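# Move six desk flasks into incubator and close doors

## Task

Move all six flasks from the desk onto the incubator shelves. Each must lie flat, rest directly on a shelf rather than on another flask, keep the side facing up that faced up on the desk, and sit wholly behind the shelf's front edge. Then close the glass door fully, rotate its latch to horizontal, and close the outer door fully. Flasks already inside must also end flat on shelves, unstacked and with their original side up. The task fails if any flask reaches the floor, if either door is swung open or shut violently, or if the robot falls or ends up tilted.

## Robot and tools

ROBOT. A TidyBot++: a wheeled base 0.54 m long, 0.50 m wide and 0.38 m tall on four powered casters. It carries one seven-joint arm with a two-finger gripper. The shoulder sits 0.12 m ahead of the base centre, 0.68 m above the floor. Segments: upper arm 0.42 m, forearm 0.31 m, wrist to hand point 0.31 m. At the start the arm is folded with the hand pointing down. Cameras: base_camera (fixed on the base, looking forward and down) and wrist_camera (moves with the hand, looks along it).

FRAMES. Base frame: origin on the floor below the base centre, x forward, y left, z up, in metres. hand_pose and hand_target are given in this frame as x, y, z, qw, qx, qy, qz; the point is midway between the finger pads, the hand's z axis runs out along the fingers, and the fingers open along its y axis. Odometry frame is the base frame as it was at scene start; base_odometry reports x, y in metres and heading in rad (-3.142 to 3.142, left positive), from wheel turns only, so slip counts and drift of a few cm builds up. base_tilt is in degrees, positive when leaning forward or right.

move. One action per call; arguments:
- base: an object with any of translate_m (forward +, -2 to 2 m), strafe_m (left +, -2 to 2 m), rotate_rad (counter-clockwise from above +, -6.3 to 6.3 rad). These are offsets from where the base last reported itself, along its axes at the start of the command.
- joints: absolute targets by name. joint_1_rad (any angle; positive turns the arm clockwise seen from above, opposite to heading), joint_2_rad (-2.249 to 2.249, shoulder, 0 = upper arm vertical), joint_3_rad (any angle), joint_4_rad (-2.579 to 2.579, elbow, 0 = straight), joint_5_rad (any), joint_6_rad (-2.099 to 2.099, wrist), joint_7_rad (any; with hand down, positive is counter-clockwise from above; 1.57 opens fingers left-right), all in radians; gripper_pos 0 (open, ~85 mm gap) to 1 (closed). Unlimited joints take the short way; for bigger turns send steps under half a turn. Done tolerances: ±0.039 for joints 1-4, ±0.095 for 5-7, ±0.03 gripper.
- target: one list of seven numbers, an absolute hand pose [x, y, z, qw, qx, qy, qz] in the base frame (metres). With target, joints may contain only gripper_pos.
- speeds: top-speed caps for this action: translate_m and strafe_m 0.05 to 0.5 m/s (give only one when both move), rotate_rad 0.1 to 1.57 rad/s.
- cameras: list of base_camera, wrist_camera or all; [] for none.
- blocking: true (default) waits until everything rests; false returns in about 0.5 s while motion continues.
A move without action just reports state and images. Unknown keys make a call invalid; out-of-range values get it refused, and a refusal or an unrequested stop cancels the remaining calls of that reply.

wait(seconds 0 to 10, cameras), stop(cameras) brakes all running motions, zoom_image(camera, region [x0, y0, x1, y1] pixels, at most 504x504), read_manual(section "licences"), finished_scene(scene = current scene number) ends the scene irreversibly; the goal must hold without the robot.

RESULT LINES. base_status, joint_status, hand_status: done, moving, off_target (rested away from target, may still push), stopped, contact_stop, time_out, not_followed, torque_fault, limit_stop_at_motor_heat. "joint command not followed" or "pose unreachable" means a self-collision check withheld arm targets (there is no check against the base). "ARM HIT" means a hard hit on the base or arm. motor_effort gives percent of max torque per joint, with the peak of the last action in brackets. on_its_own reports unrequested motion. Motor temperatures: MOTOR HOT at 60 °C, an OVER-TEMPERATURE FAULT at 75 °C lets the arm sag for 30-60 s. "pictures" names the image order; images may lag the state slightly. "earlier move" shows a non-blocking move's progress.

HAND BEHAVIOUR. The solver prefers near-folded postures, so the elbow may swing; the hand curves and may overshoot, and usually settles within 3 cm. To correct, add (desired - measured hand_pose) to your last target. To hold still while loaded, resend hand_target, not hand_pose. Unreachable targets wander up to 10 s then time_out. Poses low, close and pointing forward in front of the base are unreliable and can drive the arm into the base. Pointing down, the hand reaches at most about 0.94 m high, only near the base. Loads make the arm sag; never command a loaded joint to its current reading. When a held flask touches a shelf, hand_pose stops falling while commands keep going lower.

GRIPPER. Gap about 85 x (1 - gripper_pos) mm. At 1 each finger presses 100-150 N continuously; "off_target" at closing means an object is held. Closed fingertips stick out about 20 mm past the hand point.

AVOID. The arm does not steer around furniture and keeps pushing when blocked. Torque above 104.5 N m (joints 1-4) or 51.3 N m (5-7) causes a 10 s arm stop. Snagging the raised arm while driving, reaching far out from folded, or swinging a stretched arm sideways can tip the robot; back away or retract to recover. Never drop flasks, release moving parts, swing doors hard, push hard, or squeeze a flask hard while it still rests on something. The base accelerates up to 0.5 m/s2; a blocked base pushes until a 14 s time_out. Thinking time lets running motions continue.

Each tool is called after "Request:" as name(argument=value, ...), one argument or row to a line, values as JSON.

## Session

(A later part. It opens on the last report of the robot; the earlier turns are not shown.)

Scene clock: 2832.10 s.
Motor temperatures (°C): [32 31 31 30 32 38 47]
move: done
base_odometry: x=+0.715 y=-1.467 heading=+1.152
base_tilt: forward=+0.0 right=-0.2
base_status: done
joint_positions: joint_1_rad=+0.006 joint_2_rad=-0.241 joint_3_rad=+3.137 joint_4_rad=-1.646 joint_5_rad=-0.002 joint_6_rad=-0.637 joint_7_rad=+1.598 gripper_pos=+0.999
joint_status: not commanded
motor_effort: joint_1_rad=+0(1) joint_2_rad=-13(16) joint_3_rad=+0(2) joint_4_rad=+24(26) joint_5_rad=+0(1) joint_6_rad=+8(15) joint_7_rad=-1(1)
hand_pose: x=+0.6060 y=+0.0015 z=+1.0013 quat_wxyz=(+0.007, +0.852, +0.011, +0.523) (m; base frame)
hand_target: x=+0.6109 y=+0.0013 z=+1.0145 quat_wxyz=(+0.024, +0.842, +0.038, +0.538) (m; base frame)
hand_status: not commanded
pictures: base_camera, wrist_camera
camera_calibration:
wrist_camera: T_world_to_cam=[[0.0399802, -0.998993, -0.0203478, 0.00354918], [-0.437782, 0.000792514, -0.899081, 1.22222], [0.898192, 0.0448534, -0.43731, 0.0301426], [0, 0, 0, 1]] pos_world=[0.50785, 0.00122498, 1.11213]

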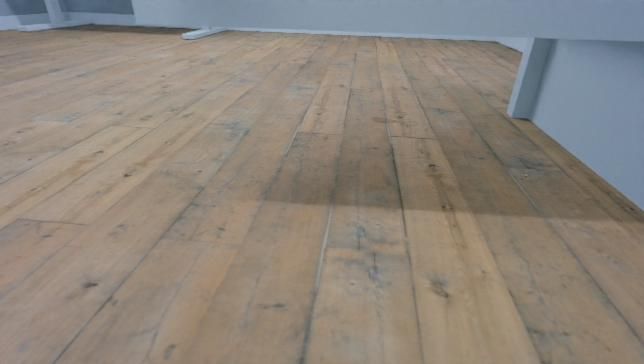

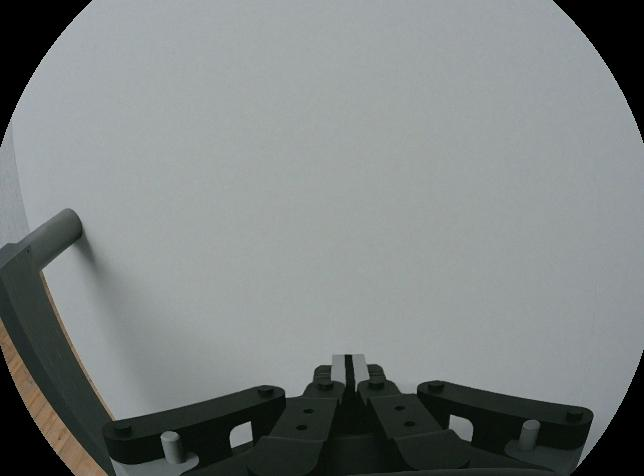

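Request:
move(
  base={"translate_m": 0.138, "strafe_m": 0.1195, "rotate_rad": -0.2},
  speeds={"translate_m": 0.12, "rotate_rad": 0.13},
  cameras=[],
)

Request:
move(
  base={"translate_m": 0.128, "strafe_m": 0.1195, "rotate_rad": -0.2},
  speeds={"translate_m": 0.12, "rotate_rad": 0.13},
)

Scene clock: 2844.07 s.
Motor temperatures (°C): [32 31 31 30 32 38 47]
move: done
base_odometry: x=+0.662 y=-1.293 heading=+0.951
base_tilt: forward=-0.1 right=-0.2
base_status: done
joint_positions: joint_1_rad=+0.006 joint_2_rad=-0.246 joint_3_rad=+3.138 joint_4_rad=-1.646 joint_5_rad=-0.002 joint_6_rad=-0.639 joint_7_rad=+1.598 gripper_pos=+0.999
joint_status: not commanded
motor_effort: joint_1_rad=+0(2) joint_2_rad=-13(16) joint_3_rad=+0(2) joint_4_rad=+23(25) joint_5_rad=+0(2) joint_6_rad=+8(14) joint_7_rad=+0(1)
hand_pose: x=+0.6042 y=+0.0008 z=+1.0026 quat_wxyz=(+0.007, +0.852, +0.010, +0.524) (m; base frame)
hand_target: x=+0.6109 y=+0.0013 z=+1.0145 quat_wxyz=(+0.024, +0.842, +0.038, +0.538) (m; base frame)
hand_status: not commanded
pictures: none
No camera images: "cameras" was empty.

Scene clock: 2846.13 s.
Motor temperatures (°C): [32 31 31 30 32 38 47]
move: done
base_odometry: x=+0.639 y=-1.119 heading=+0.751
base_tilt: forward=+0.0 right=-0.2
base_status: done
joint_positions: joint_1_rad=+0.005 joint_2_rad=-0.249 joint_3_rad=+3.139 joint_4_rad=-1.647 joint_5_rad=-0.002 joint_6_rad=-0.640 joint_7_rad=+1.598 gripper_pos=+0.999
joint_status: not commanded
motor_effort: joint_1_rad=+0(2) joint_2_rad=-13(15) joint_3_rad=+0(2) joint_4_rad=+24(26) joint_5_rad=+0(1) joint_6_rad=+9(13) joint_7_rad=+0(1)
hand_pose: x=+0.6029 y=+0.0005 z=+1.0034 quat_wxyz=(+0.007, +0.852, +0.010, +0.524) (m; base frame)
hand_target: x=+0.6109 y=+0.0013 z=+1.0145 quat_wxyz=(+0.024, +0.842, +0.038, +0.538) (m; base frame)
hand_status: not commanded
pictures: base_camera, wrist_camera
camera_calibration:
wrist_camera: T_world_to_cam=[[0.0383856, -0.99905, -0.0206475, 0.00396419], [-0.435285, 0.00188191, -0.900291, 1.22243], [0.899474, 0.0435458, -0.434799, 0.0305869], [0, 0, 0, 1]] pos_world=[0.504439, 0.000328002, 1.11392]

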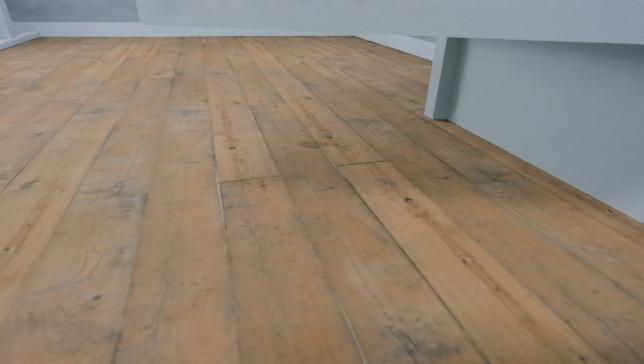

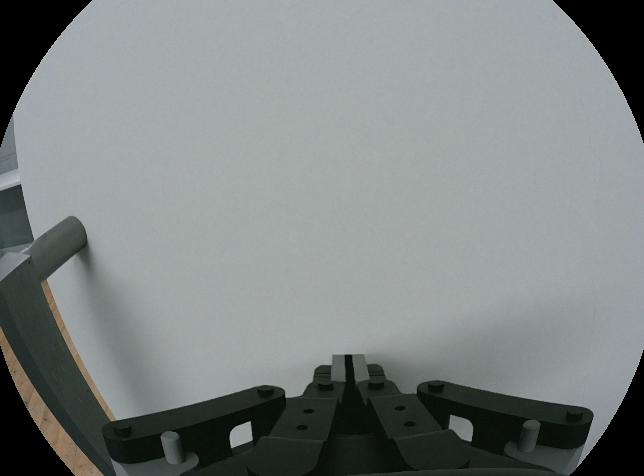

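Request:
move(
  base={"translate_m": 0.13, "strafe_m": 0.1195, "rotate_rad": -0.2},
  speeds={"translate_m": 0.12, "rotate_rad": 0.13},
  cameras=[],
)

Request:
move(
  base={"translate_m": 0.13, "strafe_m": 0.1195, "rotate_rad": -0.2},
  speeds={"translate_m": 0.12, "rotate_rad": 0.13},
)

Request:
move(
  base={"translate_m": 0.13, "strafe_m": 0.1195, "rotate_rad": -0.2},
  speeds={"translate_m": 0.12, "rotate_rad": 0.13},
)

Scene clock: 2855.57 s.
Motor temperatures (°C): [32 31 31 30 32 38 47]
move: done
base_odometry: x=+0.652 y=-0.943 heading=+0.551
base_tilt: forward=-0.1 right=-0.3
base_status: done
joint_positions: joint_1_rad=+0.005 joint_2_rad=-0.247 joint_3_rad=+3.139 joint_4_rad=-1.647 joint_5_rad=-0.002 joint_6_rad=-0.642 joint_7_rad=+1.598 gripper_pos=+0.999
joint_status: not commanded
motor_effort: joint_1_rad=+0(1) joint_2_rad=-13(15) joint_3_rad=+0(2) joint_4_rad=+23(26) joint_5_rad=-1(1) joint_6_rad=+9(14) joint_7_rad=+0(1)
hand_pose: x=+0.6032 y=+0.0002 z=+1.0019 quat_wxyz=(+0.007, +0.853, +0.010, +0.522) (m; base frame)
hand_target: x=+0.6109 y=+0.0013 z=+1.0145 quat_wxyz=(+0.024, +0.842, +0.038, +0.538) (m; base frame)
hand_status: not commanded
pictures: none
No camera images: "cameras" was empty.

Scene clock: 2857.67 s.
Motor temperatures (°C): [32 31 31 30 32 38 47]
move: done
base_odometry: x=+0.700 y=-0.773 heading=+0.351
base_tilt: forward=+0.0 right=-0.2
base_status: done
joint_positions: joint_1_rad=+0.005 joint_2_rad=-0.247 joint_3_rad=+3.140 joint_4_rad=-1.648 joint_5_rad=-0.002 joint_6_rad=-0.643 joint_7_rad=+1.598 gripper_pos=+0.999
joint_status: not commanded
motor_effort: joint_1_rad=+0(1) joint_2_rad=-12(15) joint_3_rad=+0(2) joint_4_rad=+23(26) joint_5_rad=-1(1) joint_6_rad=+9(13) joint_7_rad=-1(1)
hand_pose: x=+0.6030 y=+0.0001 z=+1.0012 quat_wxyz=(+0.007, +0.853, +0.010, +0.522) (m; base frame)
hand_target: x=+0.6109 y=+0.0013 z=+1.0145 quat_wxyz=(+0.024, +0.842, +0.038, +0.538) (m; base frame)
hand_status: not commanded
pictures: base_camera, wrist_camera
camera_calibration:
wrist_camera: T_world_to_cam=[[0.0374647, -0.999075, -0.0211237, 0.00460101], [-0.440175, 0.00247843, -0.897908, 1.22112], [0.89713, 0.042938, -0.439675, 0.0358861], [0, 0, 0, 1]] pos_world=[0.50514, 0.0000294175, 1.11233]

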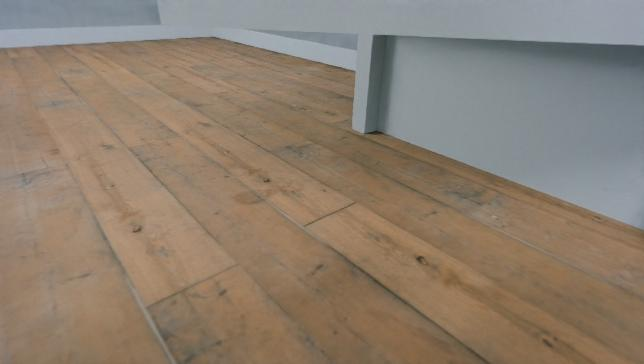

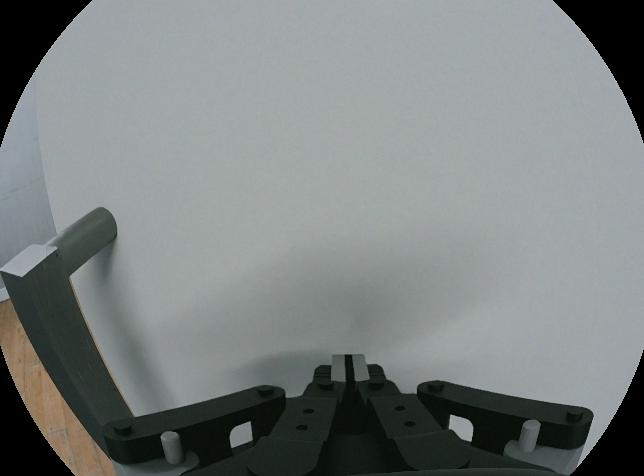

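Scene clock: 2859.73 s.
Motor temperatures (°C): [32 31 31 30 32 38 47]
move: done
base_odometry: x=+0.781 y=-0.616 heading=+0.151
base_tilt: forward=-0.1 right=-0.2
base_status: done
joint_positions: joint_1_rad=+0.005 joint_2_rad=-0.246 joint_3_rad=+3.140 joint_4_rad=-1.648 joint_5_rad=-0.002 joint_6_rad=-0.644 joint_7_rad=+1.598 gripper_pos=+0.999
joint_status: not commanded
motor_effort: joint_1_rad=+0(1) joint_2_rad=-13(16) joint_3_rad=+0(2) joint_4_rad=+23(26) joint_5_rad=+0(1) joint_6_rad=+9(12) joint_7_rad=-1(1)
hand_pose: x=+0.6032 y=-0.0001 z=+1.0004 quat_wxyz=(+0.007, +0.854, +0.010, +0.521) (m; base frame)
hand_target: x=+0.6109 y=+0.0013 z=+1.0145 quat_wxyz=(+0.024, +0.842, +0.038, +0.538) (m; base frame)
hand_status: not commanded
pictures: base_camera, wrist_camera
camera_calibration:
wrist_camera: T_world_to_cam=[[0.0370684, -0.999087, -0.021241, 0.00470498], [-0.441909, 0.00267591, -0.897056, 1.22069], [0.896294, 0.042639, -0.441406, 0.0376209], [0, 0, 0, 1]] pos_world=[0.50554, -0.000169892, 1.11173]

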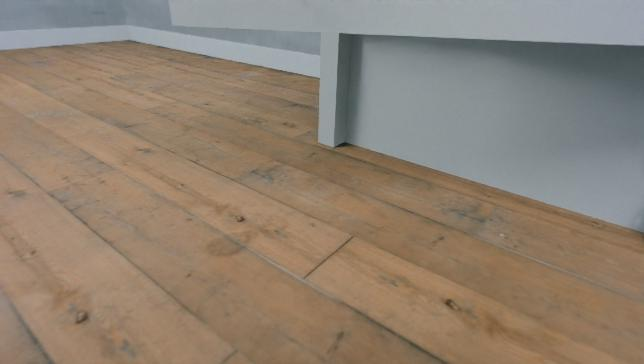

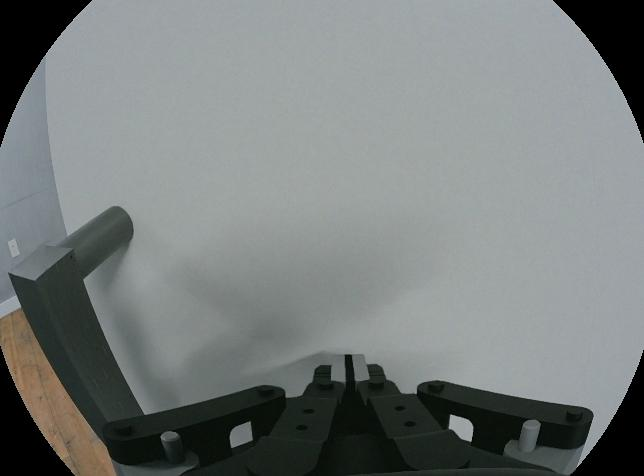

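Request:
move(
  base={"translate_m": 0.13, "strafe_m": 0.105, "rotate_rad": -0.2},
  speeds={"translate_m": 0.12, "rotate_rad": 0.13},
  cameras=[],
)

Request:
move(
  base={"translate_m": 0.13, "strafe_m": 0.105, "rotate_rad": -0.2},
  speeds={"translate_m": 0.12, "rotate_rad": 0.13},
)

Request:
move(
  base={"translate_m": 0.115, "strafe_m": 0.105, "rotate_rad": -0.2},
  speeds={"translate_m": 0.08, "rotate_rad": 0.1},
)

Scene clock: 2870.43 s.
Motor temperatures (°C): [32 31 31 30 32 38 47]
move: done
base_odometry: x=+0.894 y=-0.492 heading=-0.048
base_tilt: forward=-0.1 right=-0.2
base_status: done
joint_positions: joint_1_rad=+0.005 joint_2_rad=-0.244 joint_3_rad=+3.141 joint_4_rad=-1.648 joint_5_rad=-0.002 joint_6_rad=-0.645 joint_7_rad=+1.598 gripper_pos=+0.999
joint_status: not commanded
motor_effort: joint_1_rad=+0(1) joint_2_rad=-12(16) joint_3_rad=+0(2) joint_4_rad=+23(25) joint_5_rad=-1(1) joint_6_rad=+8(14) joint_7_rad=-1(1)
hand_pose: x=+0.6036 y=-0.0004 z=+0.9992 quat_wxyz=(+0.007, +0.854, +0.009, +0.520) (m; base frame)
hand_target: x=+0.6109 y=+0.0013 z=+1.0145 quat_wxyz=(+0.024, +0.842, +0.038, +0.538) (m; base frame)
hand_status: not commanded
pictures: none
No camera images: "cameras" was empty.

Scene clock: 2872.40 s.
Motor temperatures (°C): [32 31 31 30 32 38 47]
move: done
base_odometry: x=+1.029 y=-0.394 heading=-0.248
base_tilt: forward=+0.0 right=-0.2
base_status: done
joint_positions: joint_1_rad=+0.005 joint_2_rad=-0.247 joint_3_rad=+3.141 joint_4_rad=-1.648 joint_5_rad=-0.002 joint_6_rad=-0.646 joint_7_rad=+1.598 gripper_pos=+0.999
joint_status: not commanded
motor_effort: joint_1_rad=+0(1) joint_2_rad=-13(16) joint_3_rad=+0(2) joint_4_rad=+23(25) joint_5_rad=+0(1) joint_6_rad=+8(14) joint_7_rad=-1(1)
hand_pose: x=+0.6025 y=-0.0005 z=+1.0000 quat_wxyz=(+0.007, +0.854, +0.009, +0.520) (m; base frame)
hand_target: x=+0.6109 y=+0.0013 z=+1.0145 quat_wxyz=(+0.024, +0.842, +0.038, +0.538) (m; base frame)
hand_status: not commanded
pictures: base_camera, wrist_camera
camera_calibration:
wrist_camera: T_world_to_cam=[[0.0364938, -0.999103, -0.0214847, 0.00497582], [-0.443527, 0.00307249, -0.896256, 1.22017], [0.895518, 0.0422369, -0.443017, 0.0400442], [0, 0, 0, 1]] pos_world=[0.505139, -0.000468952, 1.11144]

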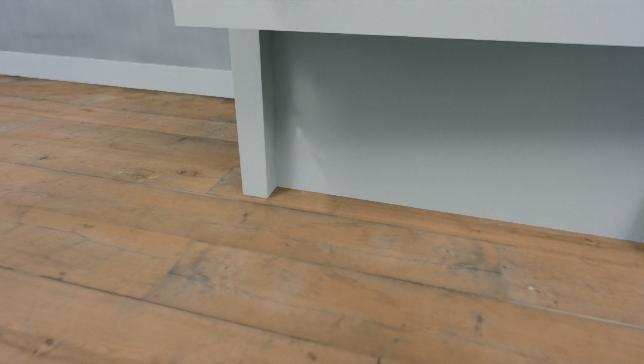

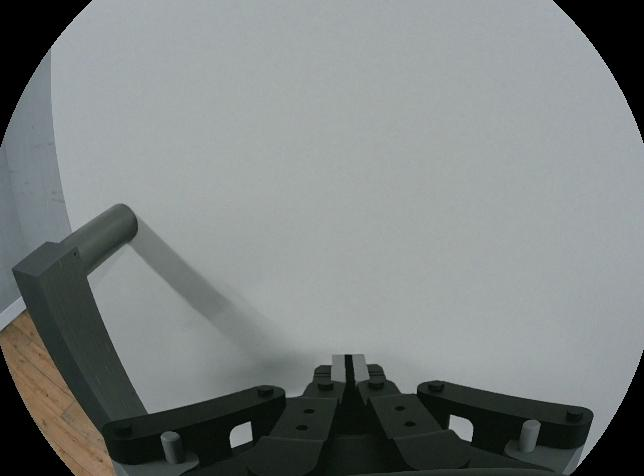

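Scene clock: 2874.87 s.
Motor temperatures (°C): [32 31 31 30 32 38 47]
move: done
base_odometry: x=+1.166 y=-0.320 heading=-0.447
base_tilt: forward=+0.0 right=-0.2
base_status: done
joint_positions: joint_1_rad=+0.005 joint_2_rad=-0.294 joint_3_rad=+3.141 joint_4_rad=-1.666 joint_5_rad=-0.002 joint_6_rad=-0.689 joint_7_rad=+1.598 gripper_pos=+0.999
joint_status: not commanded
motor_effort: joint_1_rad=-1(2) joint_2_rad=+0(14) joint_3_rad=+0(2) joint_4_rad=+27(30) joint_5_rad=-1(2) joint_6_rad=+18(22) joint_7_rad=+0(1)
hand_pose: x=+0.5799 y=-0.0007 z=+1.0002 quat_wxyz=(+0.007, +0.857, +0.009, +0.515) (m; base frame)
hand_target: x=+0.6109 y=+0.0013 z=+1.0145 quat_wxyz=(+0.024, +0.842, +0.038, +0.538) (m; base frame)
hand_status: not commanded
pictures: base_camera, wrist_camera
camera_calibration:
wrist_camera: T_world_to_cam=[[0.0355373, -0.999122, -0.0221663, 0.00680265], [-0.455059, 0.00356967, -0.890454, 1.21118], [0.889752, 0.0417314, -0.454532, 0.0752656], [0, 0, 0, 1]] pos_world=[0.483948, -0.000667769, 1.11286]

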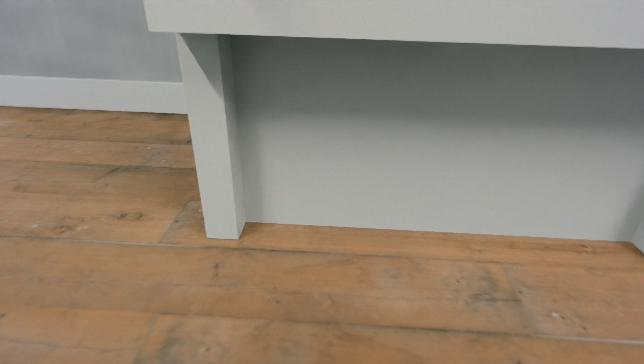

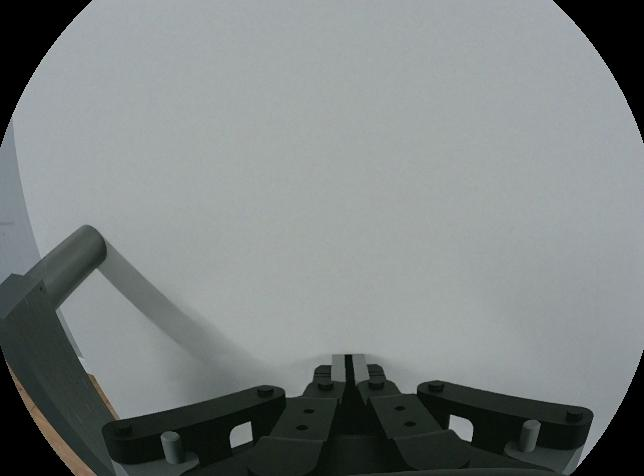

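Request:
move(
  base={"translate_m": 0.025, "rotate_rad": -0.04},
  speeds={"translate_m": 0.06},
  cameras=[],
)

Request:
move(
  base={"translate_m": -0.2},
  speeds={"translate_m": 0.2},
  cameras=[],
)

Request:
move(
  base={"translate_m": -0.6, "strafe_m": 0.5},
)

Request:
zoom_image(
  camera="wrist_camera",
  region=[300, 40, 644, 400],
)

Scene clock: 2883.70 s.
Motor temperatures (°C): [32 31 31 30 32 38 47]
move: done
base_odometry: x=+1.188 y=-0.330 heading=-0.487
base_tilt: forward=-0.1 right=-0.2
base_status: done
joint_positions: joint_1_rad=-0.009 joint_2_rad=-0.338 joint_3_rad=+3.117 joint_4_rad=-1.677 joint_5_rad=-0.004 joint_6_rad=-0.737 joint_7_rad=+1.598 gripper_pos=+0.999
joint_status: not commanded
motor_effort: joint_1_rad=+4(5) joint_2_rad=+10(13) joint_3_rad=+6(8) joint_4_rad=+30(32) joint_5_rad=+3(3) joint_6_rad=+25(29) joint_7_rad=+0(1)
hand_pose: x=+0.5571 y=+0.0190 z=+1.0002 quat_wxyz=(+0.000, +0.861, +0.027, +0.508) (m; base frame)
hand_target: x=+0.6109 y=+0.0013 z=+1.0145 quat_wxyz=(+0.024, +0.842, +0.038, +0.538) (m; base frame)
hand_status: not commanded
pictures: none
No camera images: "cameras" was empty.

Scene clock: 2885.47 s.
Motor temperatures (°C): [32 31 31 30 32 38 47]
move: done
base_odometry: x=+1.011 y=-0.236 heading=-0.488
base_tilt: forward=-0.1 right=-0.2
base_status: done
joint_positions: joint_1_rad=-0.007 joint_2_rad=-0.238 joint_3_rad=+3.138 joint_4_rad=-1.654 joint_5_rad=-0.004 joint_6_rad=-0.638 joint_7_rad=+1.598 gripper_pos=+0.999
joint_status: not commanded
motor_effort: joint_1_rad=+0(4) joint_2_rad=-14(19) joint_3_rad=+0(7) joint_4_rad=+24(28) joint_5_rad=+0(3) joint_6_rad=+9(24) joint_7_rad=-1(1)
hand_pose: x=+0.6059 y=+0.0078 z=+0.9940 quat_wxyz=(+0.003, +0.856, +0.016, +0.517) (m; base frame)
hand_target: x=+0.6109 y=+0.0013 z=+1.0145 quat_wxyz=(+0.024, +0.842, +0.038, +0.538) (m; base frame)
hand_status: not commanded
pictures: none
No camera images: "cameras" was empty.

Scene clock: 2888.30 s.
Motor temperatures (°C): [32 31 31 30 32 38 47]
move: done
base_odometry: x=+0.715 y=+0.486 heading=-0.488
base_tilt: forward=+0.0 right=-0.2
base_status: done
joint_positions: joint_1_rad=-0.007 joint_2_rad=-0.238 joint_3_rad=+3.139 joint_4_rad=-1.654 joint_5_rad=-0.004 joint_6_rad=-0.638 joint_7_rad=+1.598 gripper_pos=+0.999
joint_status: not commanded
motor_effort: joint_1_rad=-1(2) joint_2_rad=-13(16) joint_3_rad=+0(3) joint_4_rad=+24(24) joint_5_rad=-1(1) joint_6_rad=+9(9) joint_7_rad=+0(2)
hand_pose: x=+0.6060 y=+0.0068 z=+0.9939 quat_wxyz=(+0.003, +0.856, +0.015, +0.517) (m; base frame)
hand_target: x=+0.6109 y=+0.0013 z=+1.0145 quat_wxyz=(+0.024, +0.842, +0.038, +0.538) (m; base frame)
hand_status: not commanded
pictures: base_camera, wrist_camera
camera_calibration:
wrist_camera: T_world_to_cam=[[0.0505721, -0.998442, -0.023576, 0.00550352], [-0.450463, -0.00173506, -0.892793, 1.21708], [0.891361, 0.0557706, -0.449849, 0.043143], [0, 0, 0, 1]] pos_world=[0.509517, 0.00520055, 1.10614]

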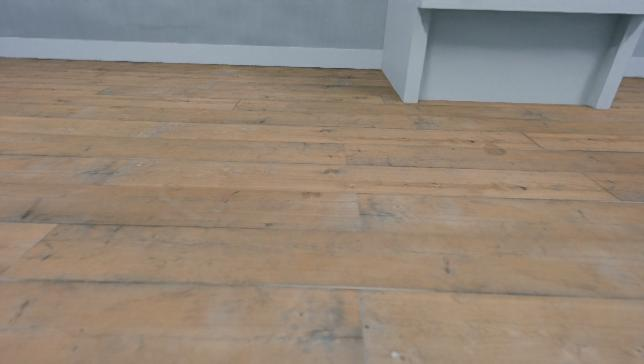

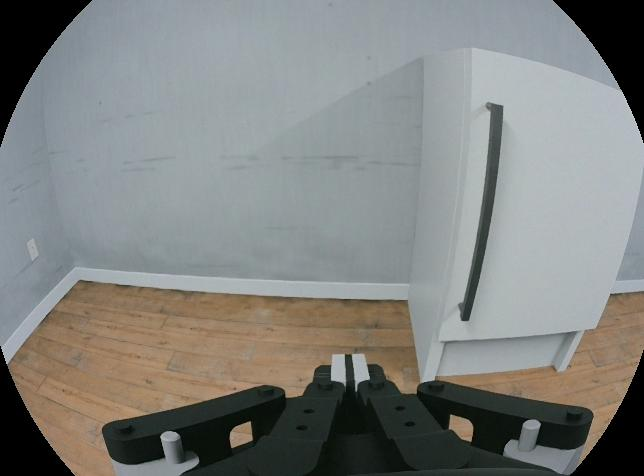

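Scaled by 1.400.

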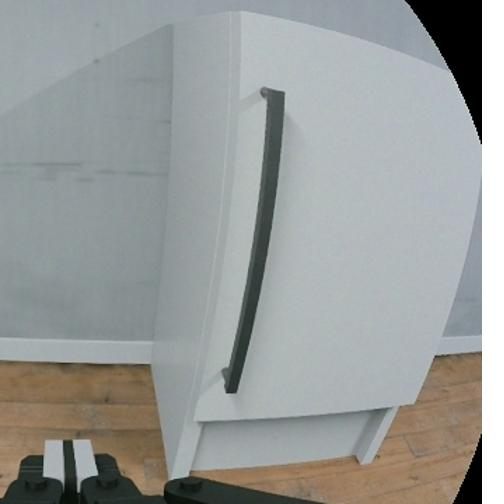

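Closed flush.

Request:
finished_scene(
  scene=1,
)

The scene is finished: the task was done.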